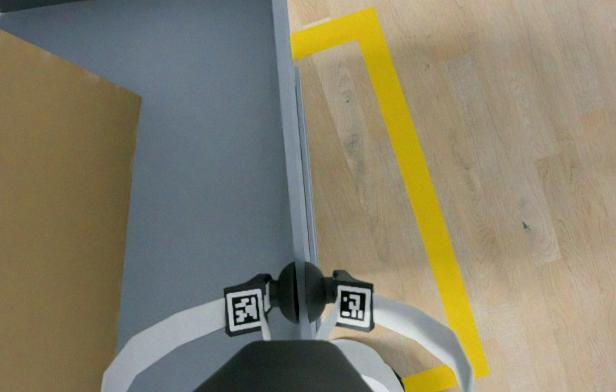

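move:
  r1: {"base": {"translate_m": 0.1608, "strafe_m": 0.0607}, "joints": {"wrist_yaw_rad": -0.07}, "speeds": {"wrist_yaw_rad": 0.08}, "pace": "slow", "contact_limits": {"translate_m": 0.7}}
  r2: {"base": {"translate_m": -0.0401, "strafe_m": -0.1067}, "joints": {"wrist_roll_rad": -0.03}, "speeds": {"wrist_roll_rad": 0.16}, "pace": "slow", "contact_limits": {"translate_m": 0.6}}
  blocking: false
  cameras: []

wait:
  seconds: 5
  cameras: []

wait:
  seconds: 3
  cameras: ["r1_wrist_camera", "r2_wrist_camera", "r2_head_left_camera"]

Scene clock: 5972.37 s.
move: r1 moving; r2 moving
r1.base_odometry: x=-2.340 y=-0.566 heading=+1.498
r1.turned_by_wheels: +0.001
r1.turned_by_imu: +0.001
r1.base_tilt: forward=-1.5 right=+1.2
r1.lidar_m: 0.54 2.31 2.70 3.14 4.60 4.21 2.40 2.01 2.00 1.34 1.06 0.71
r1.base_status: translate_m moving; strafe_m moving
r1.joint_positions: lift_m=+0.660 arm_m=+0.200 wrist_yaw_rad=+0.082 wrist_pitch_rad=+0.002 wrist_roll_rad=+0.000 gripper_m=-0.029
r1.joint_status: wrist_yaw_rad moving
r1.measured_speeds: translate_m=+0.049 strafe_m=+0.019 rotate_rad=+0.002 lift_m=+0.000 arm_m=+0.000 wrist_yaw_rad=-0.074 wrist_pitch_rad=+0.000 wrist_roll_rad=+0.000
r1.motor_effort: lift_m=+23(23) arm_m=-4(4) wheel_0=+6(9) wheel_1=+2(5) wheel_2=+1(4)
r1.servo_current: wrist_yaw_rad=85(85) wrist_pitch_rad=46(52) wrist_roll_rad=52(65) gripper_m=72(72)
r1.contact_limits: translate_m 0.7
r1.hand_pose: x=+0.6655 y=-0.0636 z=+0.8372 quat_wxyz=(+0.999, +0.000, +0.001, +0.041) (m; r1's base frame)
r1.wrist_depth_mm: - - 243 244 245 245 246 / - - 243 244 245 246 247 / - - 244 244 246 247 247 / - - 244 246 247 246 247 / - - 245 245 246 248 250 / - - 245 183 248 248 249 / - 1921 246 182 249 249 250
r2.base_odometry: x=-6.498 y=-2.102 heading=+0.162
r2.turned_by_wheels: +0.002
r2.turned_by_imu: +0.002
r2.base_tilt: forward=-0.7 right=+0.1
r2.lidar_m: 0.36 0.40 0.64 2.80 0.97 0.66 0.59 0.60 0.85 1.89 1.91 2.28
r2.base_status: translate_m moving; strafe_m moving
r2.joint_positions: lift_m=+0.968 arm_m=+0.437 wrist_yaw_rad=+0.002 wrist_pitch_rad=+1.573 wrist_roll_rad=+0.182 gripper_m=-0.033
r2.joint_status: wrist_roll_rad moving
r2.measured_speeds: translate_m=-0.018 strafe_m=-0.046 rotate_rad=+0.003 lift_m=+0.000 arm_m=+0.000 wrist_yaw_rad=+0.000 wrist_pitch_rad=+0.000 wrist_roll_rad=-0.156
r2.motor_effort: lift_m=+17(17) arm_m=-4(4) wheel_0=+12(12) wheel_1=-5(7) wheel_2=+11(11)
r2.servo_current: wrist_yaw_rad=59(59) wrist_pitch_rad=46(46) wrist_roll_rad=85(85) gripper_m=111(111)
r2.contact_limits: arm_m 0.2; lift_m 0.15; translate_m 0.6
r2.hand_pose: x=+0.6076 y=-0.0874 z=+0.8579 quat_wxyz=(+0.704, +0.064, +0.705, -0.064) (m; r2's base frame)
r2.wrist_depth_mm: 185 287 286 285 1060 1060 1060 / 187 282 287 1078 1078 1078 1060 / 196 279 287 1078 1078 1060 1078 / 207 293 290 1078 1078 1078 1078 / 206 294 293 291 1098 1078 1098 / 224 294 183 199 181 1098 1078 / 226 282 296 112 - - 1078
pictures: none
No camera images: "cameras" was empty.

Scene clock: 5974.27 s.
earlier move: r1 moving; r2 done
r1.base_odometry: x=-2.384 y=-0.417 heading=+1.498
r1.turned_by_wheels: -0.001
r1.turned_by_imu: +0.000
r1.base_tilt: forward=-1.6 right=+1.3
r1.lidar_m: 0.59 2.14 2.56 2.96 4.69 4.68 2.54 2.14 2.15 1.27 0.87 0.65
r1.base_status: translate_m moving; strafe_m moving
r1.joint_positions: lift_m=+0.660 arm_m=+0.200 wrist_yaw_rad=-0.064 wrist_pitch_rad=+0.002 wrist_roll_rad=+0.000 gripper_m=-0.029
r1.joint_status: wrist_yaw_rad moving
r1.measured_speeds: translate_m=+0.027 strafe_m=+0.009 rotate_rad=+0.001 lift_m=+0.000 arm_m=+0.000 wrist_yaw_rad=-0.014 wrist_pitch_rad=+0.000 wrist_roll_rad=+0.000
r1.motor_effort: lift_m=+23(23) arm_m=-4(4) wheel_0=-3(9) wheel_1=+0(6) wheel_2=+3(4)
r1.servo_current: wrist_yaw_rad=33(91) wrist_pitch_rad=39(52) wrist_roll_rad=26(72) gripper_m=65(78)
r1.contact_limits: translate_m 0.7
r1.hand_pose: x=+0.6532 y=-0.1057 z=+0.8372 quat_wxyz=(+0.999, +0.000, +0.001, -0.032) (m; r1's base frame)
r1.wrist_depth_mm: - - 243 177 245 244 245 / - - 244 244 245 245 246 / - - 245 245 245 246 247 / - - 244 245 247 246 247 / - - 245 183 247 247 247 / - - 246 181 246 249 248 / - 146 247 180 248 248 249
r2.base_odometry: x=-6.518 y=-2.201 heading=+0.161
r2.turned_by_wheels: -0.001
r2.turned_by_imu: +0.000
r2.base_tilt: forward=-0.7 right=+0.1
r2.lidar_m: 0.34 0.36 0.50 2.88 0.92 0.63 0.56 0.59 0.80 1.78 1.83 2.31
r2.base_status: done
r2.joint_positions: lift_m=+0.968 arm_m=+0.437 wrist_yaw_rad=+0.000 wrist_pitch_rad=+1.572 wrist_roll_rad=-0.027 gripper_m=-0.033
r2.joint_status: all done
r2.measured_speeds: translate_m=+0.000 strafe_m=+0.000 rotate_rad=+0.000 lift_m=+0.000 arm_m=+0.000 wrist_yaw_rad=+0.000 wrist_pitch_rad=+0.000 wrist_roll_rad=+0.000
r2.motor_effort: lift_m=+17(17) arm_m=-4(4) wheel_0=+6(23) wheel_1=-4(7) wheel_2=+6(19)
r2.servo_current: wrist_yaw_rad=52(59) wrist_pitch_rad=39(46) wrist_roll_rad=46(85) gripper_m=111(117)
r2.contact_limits: arm_m 0.2; lift_m 0.15; translate_m 0.6
r2.hand_pose: x=+0.6075 y=-0.0874 z=+0.8579 quat_wxyz=(+0.706, -0.010, +0.708, +0.010) (m; r2's base frame)
r2.wrist_depth_mm: 174 286 286 285 1078 1042 1042 / 183 258 286 285 1098 1060 1078 / 188 268 289 287 1078 1078 1060 / 191 290 289 289 1078 1098 1098 / 206 293 293 291 1118 1060 1098 / 214 294 185 200 181 1098 1098 / 225 277 296 112 1138 1118 1098
wait: 1.90 of 5 s (r2 has come to rest)
pictures: none
No camera images: "cameras" was empty.

Scene clock: 5974.80 s.
earlier move: r1 done
r1.base_odometry: x=-2.385 y=-0.414 heading=+1.498
r1.turned_by_wheels: +0.000
r1.turned_by_imu: +0.000
r1.base_tilt: forward=-1.5 right=+1.2
r1.lidar_m: 0.59 2.16 2.58 2.96 4.65 4.66 2.56 2.15 2.16 1.28 0.89 0.65
r1.base_status: done
r1.joint_positions: lift_m=+0.660 arm_m=+0.200 wrist_yaw_rad=-0.065 wrist_pitch_rad=+0.002 wrist_roll_rad=+0.000 gripper_m=-0.029
r1.joint_status: all done
r1.measured_speeds: translate_m=+0.000 strafe_m=+0.000 rotate_rad=+0.000 lift_m=+0.000 arm_m=+0.000 wrist_yaw_rad=+0.000 wrist_pitch_rad=+0.000 wrist_roll_rad=+0.000
r1.motor_effort: lift_m=+23(23) arm_m=-4(4) wheel_0=-4(9) wheel_1=+0(6) wheel_2=+3(4)
r1.servo_current: wrist_yaw_rad=52(91) wrist_pitch_rad=39(52) wrist_roll_rad=26(72) gripper_m=72(78)
r1.contact_limits: translate_m 0.7
r1.hand_pose: x=+0.6531 y=-0.1059 z=+0.8372 quat_wxyz=(+0.999, +0.000, +0.001, -0.032) (m; r1's base frame)
r1.wrist_depth_mm: - - 243 177 244 245 245 / - - 243 244 245 245 245 / - - 245 244 246 246 246 / - - 245 183 246 246 246 / - - 245 246 247 247 247 / - - 246 180 247 248 248 / - 144 247 179 248 248 249
r2.base_odometry: x=-6.518 y=-2.201 heading=+0.161
r2.turned_by_wheels: +0.000
r2.turned_by_imu: +0.000
r2.base_tilt: forward=-0.7 right=+0.0
r2.lidar_m: 0.34 0.35 0.51 2.89 0.88 0.59 0.57 0.59 0.80 1.77 1.83 2.30
r2.base_status: done
r2.joint_positions: lift_m=+0.968 arm_m=+0.437 wrist_yaw_rad=+0.000 wrist_pitch_rad=+1.572 wrist_roll_rad=-0.027 gripper_m=-0.033
r2.joint_status: all done
r2.measured_speeds: translate_m=+0.000 strafe_m=+0.000 rotate_rad=+0.000 lift_m=+0.000 arm_m=+0.000 wrist_yaw_rad=+0.000 wrist_pitch_rad=+0.000 wrist_roll_rad=+0.000
r2.motor_effort: lift_m=+17(17) arm_m=-4(4) wheel_0=+6(23) wheel_1=-4(7) wheel_2=+6(19)
r2.servo_current: wrist_yaw_rad=46(59) wrist_pitch_rad=39(46) wrist_roll_rad=39(85) gripper_m=111(117)
r2.contact_limits: arm_m 0.2; lift_m 0.15; translate_m 0.6
r2.hand_pose: x=+0.6075 y=-0.0874 z=+0.8579 quat_wxyz=(+0.706, -0.010, +0.708, +0.010) (m; r2's base frame)
r2.wrist_depth_mm: 174 287 285 283 1060 1042 1060 / 183 257 287 287 1060 1078 1060 / 189 268 289 287 1098 1078 1060 / 191 290 290 289 1078 1078 1060 / 206 294 294 291 1098 1098 1078 / 213 296 185 200 181 1098 1098 / 227 278 297 112 1118 1118 1078
wait: 0.53 of 3 s (r1 has come to rest)
pictures: r1_wrist_camera, r2_head_left_camera, r2_wrist_camera
Images, in order (width x height): r1_wrist_camera 616x392, r2_head_left_camera 420x672, r2_wrist_camera 616x392.

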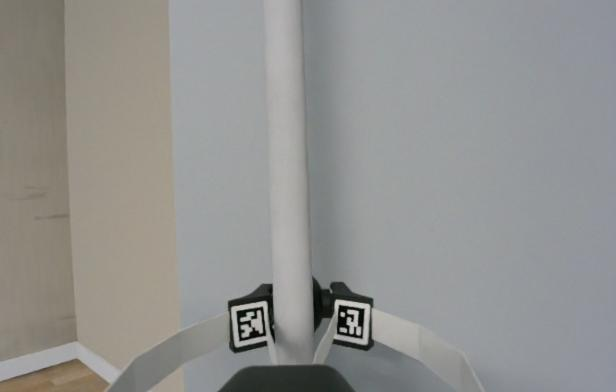

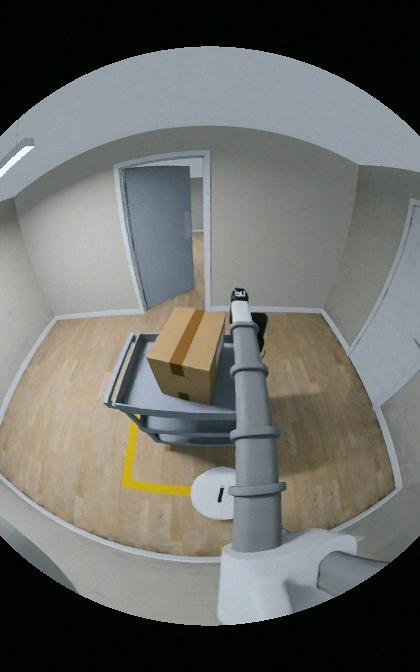

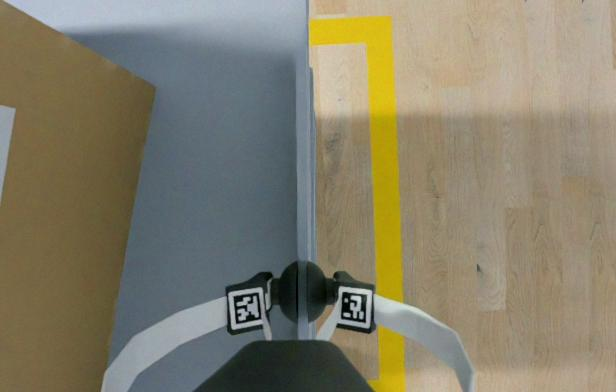

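move:
  r1: {"base": {"translate_m": 0.165, "strafe_m": 0.0311}, "joints": {"wrist_yaw_rad": -0.243}, "speeds": {"wrist_yaw_rad": 0.08}, "pace": "slow", "contact_limits": {"translate_m": 0.7}}
  r2: {"joints": {"gripper_m": 0.075}, "pace": "slow"}
  blocking: false
  cameras: []

wait:
  seconds: 5
  cameras: []

wait:
  seconds: 3
  cameras: ["r1_wrist_camera", "r2_wrist_camera"]

Scene clock: 5988.60 s.
move: r1 moving; r2 moving
r1.base_odometry: x=-2.387 y=-0.401 heading=+1.498
r1.turned_by_wheels: +0.000
r1.turned_by_imu: +0.000
r1.base_tilt: forward=-1.6 right=+1.3
r1.lidar_m: 0.59 2.14 2.56 2.96 4.70 4.69 2.55 2.16 2.15 1.26 0.89 0.67
r1.base_status: translate_m moving; strafe_m moving
r1.joint_positions: lift_m=+0.660 arm_m=+0.200 wrist_yaw_rad=-0.094 wrist_pitch_rad=+0.002 wrist_roll_rad=+0.000 gripper_m=-0.029
r1.joint_status: wrist_yaw_rad moving
r1.measured_speeds: translate_m=+0.048 strafe_m=+0.009 rotate_rad=-0.002 lift_m=+0.000 arm_m=+0.000 wrist_yaw_rad=-0.068 wrist_pitch_rad=+0.000 wrist_roll_rad=+0.000
r1.motor_effort: lift_m=+23(23) arm_m=-4(4) wheel_0=-2(4) wheel_1=+4(6) wheel_2=+1(3)
r1.servo_current: wrist_yaw_rad=85(85) wrist_pitch_rad=39(46) wrist_roll_rad=59(59) gripper_m=72(78)
r1.contact_limits: translate_m 0.7
r1.hand_pose: x=+0.6498 y=-0.1142 z=+0.8372 quat_wxyz=(+0.999, +0.000, +0.001, -0.047) (m; r1's base frame)
r1.wrist_depth_mm: - - 242 179 244 246 247 / - - 242 244 245 247 247 / - - 244 245 246 247 248 / - - 244 245 246 248 248 / - - 245 245 248 248 248 / - - 244 183 247 248 250 / 1983 140 246 180 248 249 250
r2.base_odometry: x=-6.518 y=-2.201 heading=+0.161
r2.turned_by_wheels: +0.000
r2.turned_by_imu: +0.000
r2.base_tilt: forward=-0.7 right=+0.0
r2.lidar_m: 0.34 0.34 0.49 2.90 0.88 0.62 0.56 0.59 0.79 1.80 1.80 2.34
r2.base_status: not commanded
r2.joint_positions: lift_m=+0.968 arm_m=+0.437 wrist_yaw_rad=+0.000 wrist_pitch_rad=+1.572 wrist_roll_rad=-0.027 gripper_m=-0.020
r2.joint_status: gripper_m moving
r2.measured_speeds: translate_m=+0.000 strafe_m=+0.000 rotate_rad=+0.000 lift_m=+0.000 arm_m=+0.000 wrist_yaw_rad=+0.000 wrist_pitch_rad=+0.000 wrist_roll_rad=-0.001
r2.motor_effort: lift_m=+17(17) arm_m=-4(4) wheel_0=+7(7) wheel_1=-4(5) wheel_2=+5(6)
r2.servo_current: wrist_yaw_rad=52(52) wrist_pitch_rad=39(46) wrist_roll_rad=46(52) gripper_m=52(111)
r2.contact_limits: arm_m 0.2; lift_m 0.15; translate_m 0.6
r2.hand_pose: x=+0.6075 y=-0.0874 z=+0.8579 quat_wxyz=(+0.706, -0.010, +0.708, +0.010) (m; r2's base frame)
r2.wrist_depth_mm: 175 289 285 286 1078 1060 1042 / 183 259 287 289 1098 1078 1060 / 189 268 290 290 1078 1078 1078 / 192 291 291 293 1098 1078 1060 / 208 296 294 293 1118 1098 1098 / 214 297 187 202 183 1098 1098 / 227 278 298 112 - 1118 1118
pictures: none
No camera images: "cameras" was empty.

Scene clock: 5991.03 s.
earlier move: r1 done; r2 moving
r1.base_odometry: x=-2.404 y=-0.247 heading=+1.497
r1.turned_by_wheels: -0.001
r1.turned_by_imu: -0.001
r1.base_tilt: forward=-1.5 right=+1.3
r1.lidar_m: 0.58 2.01 2.45 2.83 4.79 4.77 2.70 2.29 2.10 1.16 0.78 0.65
r1.base_status: done
r1.joint_positions: lift_m=+0.660 arm_m=+0.200 wrist_yaw_rad=-0.236 wrist_pitch_rad=+0.002 wrist_roll_rad=+0.000 gripper_m=-0.029
r1.joint_status: all done
r1.measured_speeds: translate_m=+0.000 strafe_m=+0.000 rotate_rad=+0.000 lift_m=+0.000 arm_m=+0.000 wrist_yaw_rad=+0.000 wrist_pitch_rad=+0.000 wrist_roll_rad=+0.000
r1.motor_effort: lift_m=+23(23) arm_m=-4(4) wheel_0=-8(10) wheel_1=+0(7) wheel_2=+3(3)
r1.servo_current: wrist_yaw_rad=59(111) wrist_pitch_rad=39(52) wrist_roll_rad=52(72) gripper_m=72(78)
r1.contact_limits: translate_m 0.7
r1.hand_pose: x=+0.6309 y=-0.1525 z=+0.8372 quat_wxyz=(+0.993, +0.000, +0.001, -0.118) (m; r1's base frame)
r1.wrist_depth_mm: - - 243 177 244 245 245 / - - 244 245 244 245 246 / - - 244 245 246 245 247 / - - 245 183 245 246 247 / - - 245 245 246 247 248 / - - 246 180 246 247 248 / - 137 246 180 247 248 248
r2.base_odometry: x=-6.518 y=-2.201 heading=+0.161
r2.turned_by_wheels: +0.000
r2.turned_by_imu: +0.000
r2.base_tilt: forward=-0.7 right=+0.1
r2.lidar_m: 0.31 0.36 0.49 2.91 0.90 0.62 0.57 0.59 0.79 1.79 1.83 2.34
r2.base_status: not commanded
r2.joint_positions: lift_m=+0.968 arm_m=+0.437 wrist_yaw_rad=+0.000 wrist_pitch_rad=+1.572 wrist_roll_rad=-0.028 gripper_m=+0.063
r2.joint_status: gripper_m moving
r2.measured_speeds: translate_m=+0.000 strafe_m=+0.000 rotate_rad=+0.000 lift_m=+0.000 arm_m=+0.000 wrist_yaw_rad=+0.000 wrist_pitch_rad=+0.000 wrist_roll_rad=+0.000
r2.motor_effort: lift_m=+17(17) arm_m=-4(4) wheel_0=+6(7) wheel_1=-4(5) wheel_2=+6(6)
r2.servo_current: wrist_yaw_rad=39(65) wrist_pitch_rad=46(46) wrist_roll_rad=33(59) gripper_m=72(111)
r2.contact_limits: arm_m 0.2; lift_m 0.15; translate_m 0.6
r2.hand_pose: x=+0.6075 y=-0.0874 z=+0.8579 quat_wxyz=(+0.706, -0.010, +0.708, +0.010) (m; r2's base frame)
r2.wrist_depth_mm: 175 289 285 286 1060 1078 1078 / 182 271 289 286 1078 1060 1078 / 187 267 289 289 1060 1098 1060 / 190 290 293 290 1098 1078 1098 / 206 293 291 293 1118 1078 1060 / 213 296 192 294 193 1098 1098 / 224 290 297 112 1118 1118 1098
wait: 2.43 of 5 s (r1 has come to rest)
pictures: none
No camera images: "cameras" was empty.

Scene clock: 5991.80 s.
earlier move: r2 done
r1.base_odometry: x=-2.404 y=-0.247 heading=+1.497
r1.turned_by_wheels: +0.000
r1.turned_by_imu: +0.000
r1.base_tilt: forward=-1.5 right=+1.3
r1.lidar_m: 0.58 1.98 2.41 2.82 4.78 4.80 2.71 2.31 2.09 1.17 0.79 0.64
r1.base_status: done
r1.joint_positions: lift_m=+0.660 arm_m=+0.200 wrist_yaw_rad=-0.236 wrist_pitch_rad=+0.002 wrist_roll_rad=+0.000 gripper_m=-0.029
r1.joint_status: all done
r1.measured_speeds: translate_m=+0.000 strafe_m=+0.000 rotate_rad=+0.000 lift_m=+0.000 arm_m=+0.000 wrist_yaw_rad=+0.000 wrist_pitch_rad=+0.000 wrist_roll_rad=+0.000
r1.motor_effort: lift_m=+23(23) arm_m=-4(4) wheel_0=-8(10) wheel_1=-1(7) wheel_2=+3(3)
r1.servo_current: wrist_yaw_rad=59(111) wrist_pitch_rad=46(52) wrist_roll_rad=59(72) gripper_m=65(78)
r1.contact_limits: translate_m 0.7
r1.hand_pose: x=+0.6309 y=-0.1525 z=+0.8372 quat_wxyz=(+0.993, +0.000, +0.001, -0.118) (m; r1's base frame)
r1.wrist_depth_mm: - - 243 177 245 245 244 / - - 243 244 245 245 246 / - - 244 244 245 246 246 / - - 244 245 246 247 247 / - - 246 246 247 247 247 / - - 246 180 247 247 247 / - 137 246 180 247 248 249
r2.base_odometry: x=-6.518 y=-2.201 heading=+0.161
r2.turned_by_wheels: +0.000
r2.turned_by_imu: +0.000
r2.base_tilt: forward=-0.7 right=+0.1
r2.lidar_m: 0.33 0.34 0.50 2.89 0.89 0.60 0.57 0.57 0.79 1.79 1.85 2.33
r2.base_status: not commanded
r2.joint_positions: lift_m=+0.968 arm_m=+0.437 wrist_yaw_rad=+0.000 wrist_pitch_rad=+1.572 wrist_roll_rad=-0.028 gripper_m=+0.075
r2.joint_status: all done
r2.measured_speeds: translate_m=+0.000 strafe_m=+0.000 rotate_rad=+0.000 lift_m=+0.000 arm_m=+0.000 wrist_yaw_rad=+0.000 wrist_pitch_rad=+0.000 wrist_roll_rad=+0.000
r2.motor_effort: lift_m=+17(17) arm_m=-4(4) wheel_0=+6(7) wheel_1=-4(5) wheel_2=+6(6)
r2.servo_current: wrist_yaw_rad=52(65) wrist_pitch_rad=46(46) wrist_roll_rad=59(59) gripper_m=46(111)
r2.contact_limits: arm_m 0.2; lift_m 0.15; translate_m 0.6
r2.hand_pose: x=+0.6075 y=-0.0874 z=+0.8579 quat_wxyz=(+0.706, -0.010, +0.708, +0.010) (m; r2's base frame)
r2.wrist_depth_mm: 175 289 286 286 1060 1060 1060 / 182 271 286 286 1078 1060 1060 / 187 267 290 290 1078 1060 1042 / 190 287 290 291 1078 1078 1078 / 206 294 293 293 1098 1098 1078 / 213 294 198 294 195 1118 1078 / 224 277 298 112 1118 1098 1118
wait: 0.77 of 3 s (r2 has come to rest)
pictures: r1_wrist_camera, r2_wrist_camera
Images, in order (width x height): r1_wrist_camera 616x392, r2_wrist_camera 616x392.

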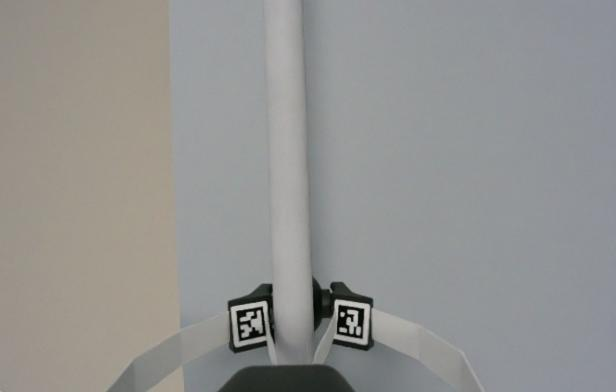

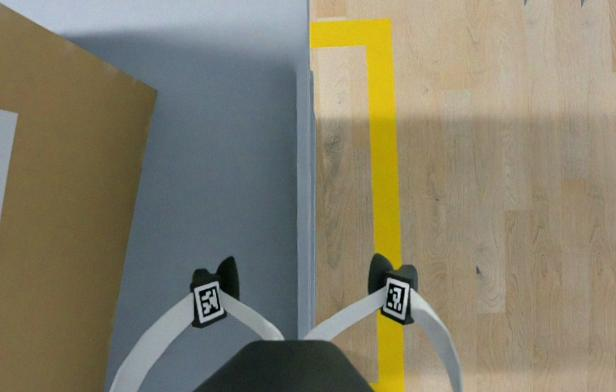

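move:
  r1: {"base": {"translate_m": 0.1773, "strafe_m": 0.0015}, "joints": {"wrist_yaw_rad": -0.42}, "speeds": {"wrist_yaw_rad": 0.08}, "pace": "slow", "contact_limits": {"translate_m": 0.7}}
  r2: {"joints": {"lift_m": 1.2}, "pace": "slow"}
  blocking: false
  cameras: []

wait:
  seconds: 5
  cameras: []

wait:
  seconds: 3
  cameras: ["r1_wrist_camera", "r2_wrist_camera", "r2_head_camera", "r2_head_left_camera"]

Scene clock: 5999.77 s.
move: r1 moving; r2 moving
r1.base_odometry: x=-2.403 y=-0.234 heading=+1.497
r1.turned_by_wheels: +0.000
r1.turned_by_imu: +0.000
r1.base_tilt: forward=-1.6 right=+1.3
r1.lidar_m: 0.61 1.94 2.43 2.79 4.77 4.79 2.69 2.31 2.12 1.16 0.75 0.62
r1.base_status: translate_m moving; strafe_m moving
r1.joint_positions: lift_m=+0.660 arm_m=+0.200 wrist_yaw_rad=-0.266 wrist_pitch_rad=+0.002 wrist_roll_rad=+0.000 gripper_m=-0.029
r1.joint_status: wrist_yaw_rad moving
r1.measured_speeds: translate_m=+0.049 strafe_m=+0.000 rotate_rad=+0.004 lift_m=+0.000 arm_m=+0.000 wrist_yaw_rad=-0.077 wrist_pitch_rad=+0.000 wrist_roll_rad=+0.000
r1.motor_effort: lift_m=+23(23) arm_m=-4(4) wheel_0=-1(8) wheel_1=+5(5) wheel_2=-2(3)
r1.servo_current: wrist_yaw_rad=52(98) wrist_pitch_rad=46(52) wrist_roll_rad=52(52) gripper_m=65(78)
r1.contact_limits: translate_m 0.7
r1.hand_pose: x=+0.6262 y=-0.1602 z=+0.8372 quat_wxyz=(+0.991, +0.000, +0.001, -0.133) (m; r1's base frame)
r1.wrist_depth_mm: - - 243 179 245 246 247 / - - 243 245 246 247 248 / - - 243 245 246 248 249 / - - 245 246 247 249 250 / - - 244 246 247 249 250 / - - 244 183 247 250 250 / - 140 245 179 248 249 251
r2.base_odometry: x=-6.518 y=-2.201 heading=+0.161
r2.turned_by_wheels: +0.000
r2.turned_by_imu: +0.000
r2.base_tilt: forward=-0.6 right=+0.0
r2.lidar_m: 0.34 0.36 0.49 2.90 0.88 0.61 0.58 0.59 0.78 1.79 1.82 2.33
r2.base_status: not commanded
r2.joint_positions: lift_m=+0.993 arm_m=+0.437 wrist_yaw_rad=+0.000 wrist_pitch_rad=+1.572 wrist_roll_rad=-0.028 gripper_m=+0.075
r2.joint_status: lift_m moving
r2.measured_speeds: translate_m=+0.000 strafe_m=+0.000 rotate_rad=+0.000 lift_m=+0.097 arm_m=+0.000 wrist_yaw_rad=+0.000 wrist_pitch_rad=+0.000 wrist_roll_rad=+0.000
r2.motor_effort: lift_m=+23(24) arm_m=-4(4) wheel_0=+6(6) wheel_1=-5(5) wheel_2=+6(6)
r2.servo_current: wrist_yaw_rad=39(52) wrist_pitch_rad=39(46) wrist_roll_rad=39(59) gripper_m=46(52)
r2.contact_limits: arm_m 0.2; translate_m 0.6
r2.hand_pose: x=+0.6075 y=-0.0874 z=+0.8829 quat_wxyz=(+0.706, -0.010, +0.708, +0.010) (m; r2's base frame)
r2.wrist_depth_mm: 173 312 309 310 1098 1098 1060 / 182 258 310 310 1118 1098 1078 / 185 267 315 312 1098 1118 1098 / 197 286 314 315 1138 1118 1118 / 204 312 315 315 1118 1118 1118 / 209 317 198 319 195 1118 1098 / 224 279 322 112 1138 1138 1138
pictures: none
No camera images: "cameras" was empty.

Scene clock: 6001.83 s.
earlier move: r1 moving; r2 done
r1.base_odometry: x=-2.392 y=-0.072 heading=+1.497
r1.turned_by_wheels: -0.001
r1.turned_by_imu: -0.002
r1.base_tilt: forward=-1.5 right=+1.3
r1.lidar_m: 0.64 1.72 2.31 2.67 4.54 4.90 2.83 2.42 1.84 1.01 0.66 0.58
r1.base_status: translate_m moving; strafe_m moving
r1.joint_positions: lift_m=+0.660 arm_m=+0.200 wrist_yaw_rad=-0.412 wrist_pitch_rad=+0.002 wrist_roll_rad=+0.000 gripper_m=-0.029
r1.joint_status: wrist_yaw_rad moving
r1.measured_speeds: translate_m=+0.022 strafe_m=+0.000 rotate_rad=-0.002 lift_m=+0.000 arm_m=+0.000 wrist_yaw_rad=-0.002 wrist_pitch_rad=+0.000 wrist_roll_rad=+0.000
r1.motor_effort: lift_m=+23(23) arm_m=-4(4) wheel_0=-9(10) wheel_1=+0(5) wheel_2=+0(3)
r1.servo_current: wrist_yaw_rad=52(124) wrist_pitch_rad=46(52) wrist_roll_rad=65(65) gripper_m=72(78)
r1.contact_limits: translate_m 0.7
r1.hand_pose: x=+0.6003 y=-0.1955 z=+0.8372 quat_wxyz=(+0.979, +0.000, +0.001, -0.204) (m; r1's base frame)
r1.wrist_depth_mm: - - 243 177 244 245 244 / - - 244 245 244 245 246 / - - 244 245 245 246 246 / - - 245 246 246 247 246 / - - 245 183 246 247 247 / - - 246 181 247 247 248 / - 137 246 180 247 248 249
r2.base_odometry: x=-6.518 y=-2.201 heading=+0.161
r2.turned_by_wheels: +0.000
r2.turned_by_imu: +0.000
r2.base_tilt: forward=-0.6 right=+0.1
r2.lidar_m: 0.31 0.34 0.51 2.87 0.89 0.60 0.57 0.58 0.79 1.80 1.82 2.31
r2.base_status: not commanded
r2.joint_positions: lift_m=+1.200 arm_m=+0.437 wrist_yaw_rad=+0.000 wrist_pitch_rad=+1.572 wrist_roll_rad=-0.028 gripper_m=+0.075
r2.joint_status: all done
r2.measured_speeds: translate_m=+0.000 strafe_m=+0.000 rotate_rad=+0.000 lift_m=+0.000 arm_m=+0.000 wrist_yaw_rad=+0.000 wrist_pitch_rad=+0.000 wrist_roll_rad=+0.000
r2.motor_effort: lift_m=+21(24) arm_m=-3(4) wheel_0=+6(7) wheel_1=-4(5) wheel_2=+6(6)
r2.servo_current: wrist_yaw_rad=52(52) wrist_pitch_rad=33(52) wrist_roll_rad=52(65) gripper_m=52(59)
r2.contact_limits: arm_m 0.2; translate_m 0.6
r2.hand_pose: x=+0.6075 y=-0.0874 z=+1.0895 quat_wxyz=(+0.706, -0.010, +0.708, +0.010) (m; r2's base frame)
r2.wrist_depth_mm: 1366 1336 1366 1308 1308 1308 1308 / 245 254 477 1308 1281 1281 1308 / 247 266 430 1336 1308 1281 1281 / 247 286 449 1336 1336 1308 1308 / 249 320 445 1336 1308 1308 1336 / 251 322 193 530 195 1336 1336 / 253 279 - 112 1336 1336 1336
wait: 2.07 of 5 s (r2 has come to rest)
pictures: none
No camera images: "cameras" was empty.

Scene clock: 6002.33 s.
earlier move: r1 done
r1.base_odometry: x=-2.392 y=-0.070 heading=+1.496
r1.turned_by_wheels: +0.000
r1.turned_by_imu: +0.000
r1.base_tilt: forward=-1.5 right=+1.3
r1.lidar_m: 0.61 1.70 2.29 2.69 4.54 4.92 2.81 2.41 1.81 1.01 0.67 0.58
r1.base_status: done
r1.joint_positions: lift_m=+0.660 arm_m=+0.200 wrist_yaw_rad=-0.413 wrist_pitch_rad=+0.002 wrist_roll_rad=+0.000 gripper_m=-0.029
r1.joint_status: all done
r1.measured_speeds: translate_m=+0.000 strafe_m=+0.000 rotate_rad=+0.000 lift_m=+0.000 arm_m=+0.000 wrist_yaw_rad=+0.000 wrist_pitch_rad=+0.000 wrist_roll_rad=+0.000
r1.motor_effort: lift_m=+23(23) arm_m=-4(4) wheel_0=-9(10) wheel_1=-1(5) wheel_2=+0(3)
r1.servo_current: wrist_yaw_rad=59(124) wrist_pitch_rad=46(52) wrist_roll_rad=52(65) gripper_m=72(78)
r1.contact_limits: translate_m 0.7
r1.hand_pose: x=+0.6001 y=-0.1957 z=+0.8372 quat_wxyz=(+0.979, +0.000, +0.001, -0.205) (m; r1's base frame)
r1.wrist_depth_mm: - - 243 177 244 245 245 / - - 244 244 245 245 245 / - - 245 185 245 246 246 / - - 245 185 246 247 247 / - - 246 246 247 247 247 / - - 246 180 247 247 247 / - 137 247 179 247 248 248
r2.base_odometry: x=-6.518 y=-2.201 heading=+0.161
r2.turned_by_wheels: +0.000
r2.turned_by_imu: +0.000
r2.base_tilt: forward=-0.7 right=+0.1
r2.lidar_m: 0.34 0.34 0.51 2.89 0.92 0.63 0.57 0.58 0.79 1.80 1.83 2.31
r2.base_status: not commanded
r2.joint_positions: lift_m=+1.200 arm_m=+0.437 wrist_yaw_rad=+0.000 wrist_pitch_rad=+1.572 wrist_roll_rad=-0.028 gripper_m=+0.075
r2.joint_status: all done
r2.measured_speeds: translate_m=+0.000 strafe_m=+0.000 rotate_rad=+0.000 lift_m=+0.000 arm_m=+0.000 wrist_yaw_rad=+0.000 wrist_pitch_rad=+0.000 wrist_roll_rad=+0.000
r2.motor_effort: lift_m=+21(24) arm_m=-4(4) wheel_0=+6(7) wheel_1=-4(5) wheel_2=+6(6)
r2.servo_current: wrist_yaw_rad=26(52) wrist_pitch_rad=46(52) wrist_roll_rad=39(65) gripper_m=39(59)
r2.contact_limits: arm_m 0.2; translate_m 0.6
r2.hand_pose: x=+0.6075 y=-0.0874 z=+1.0895 quat_wxyz=(+0.706, -0.010, +0.708, +0.010) (m; r2's base frame)
r2.wrist_depth_mm: 1336 1308 1336 1308 1308 1308 1308 / 246 254 477 1308 1336 1281 1308 / 247 268 430 1336 1336 1308 1255 / 249 286 452 1336 1308 1336 1308 / 249 319 442 1397 1336 1308 1336 / 251 319 193 530 195 1308 1336 / 252 279 - 112 1336 1336 1336
wait: 0.50 of 3 s (r1 has come to rest)
pictures: r1_wrist_camera, r2_head_camera, r2_head_left_camera, r2_wrist_camera
Images, in order (width x height): r1_wrist_camera 616x392, r2_head_camera 420x560, r2_head_left_camera 420x672, r2_wrist_camera 616x392.

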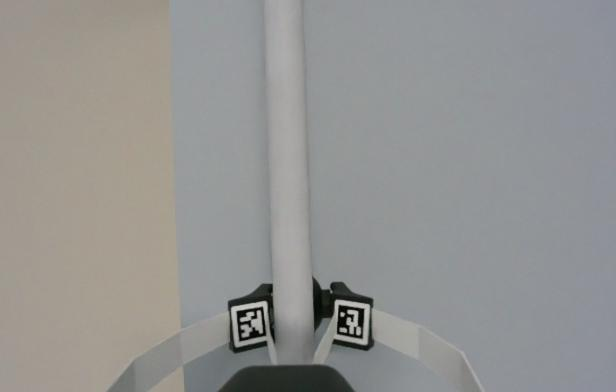

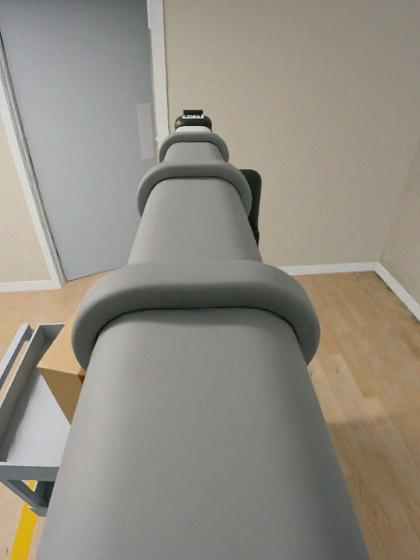

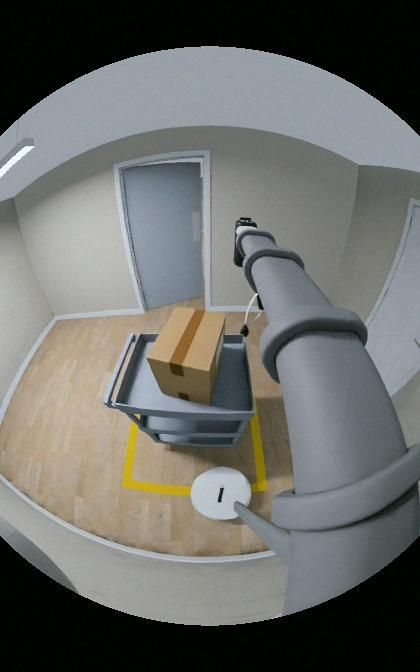

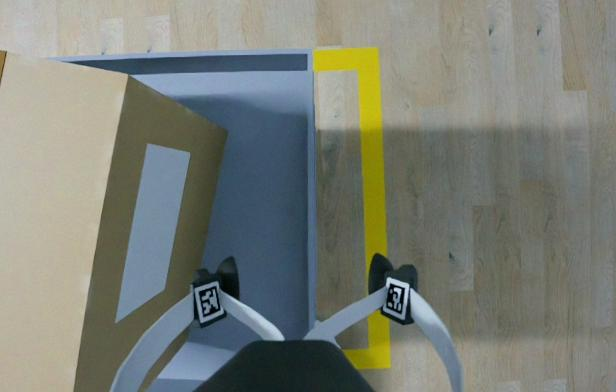

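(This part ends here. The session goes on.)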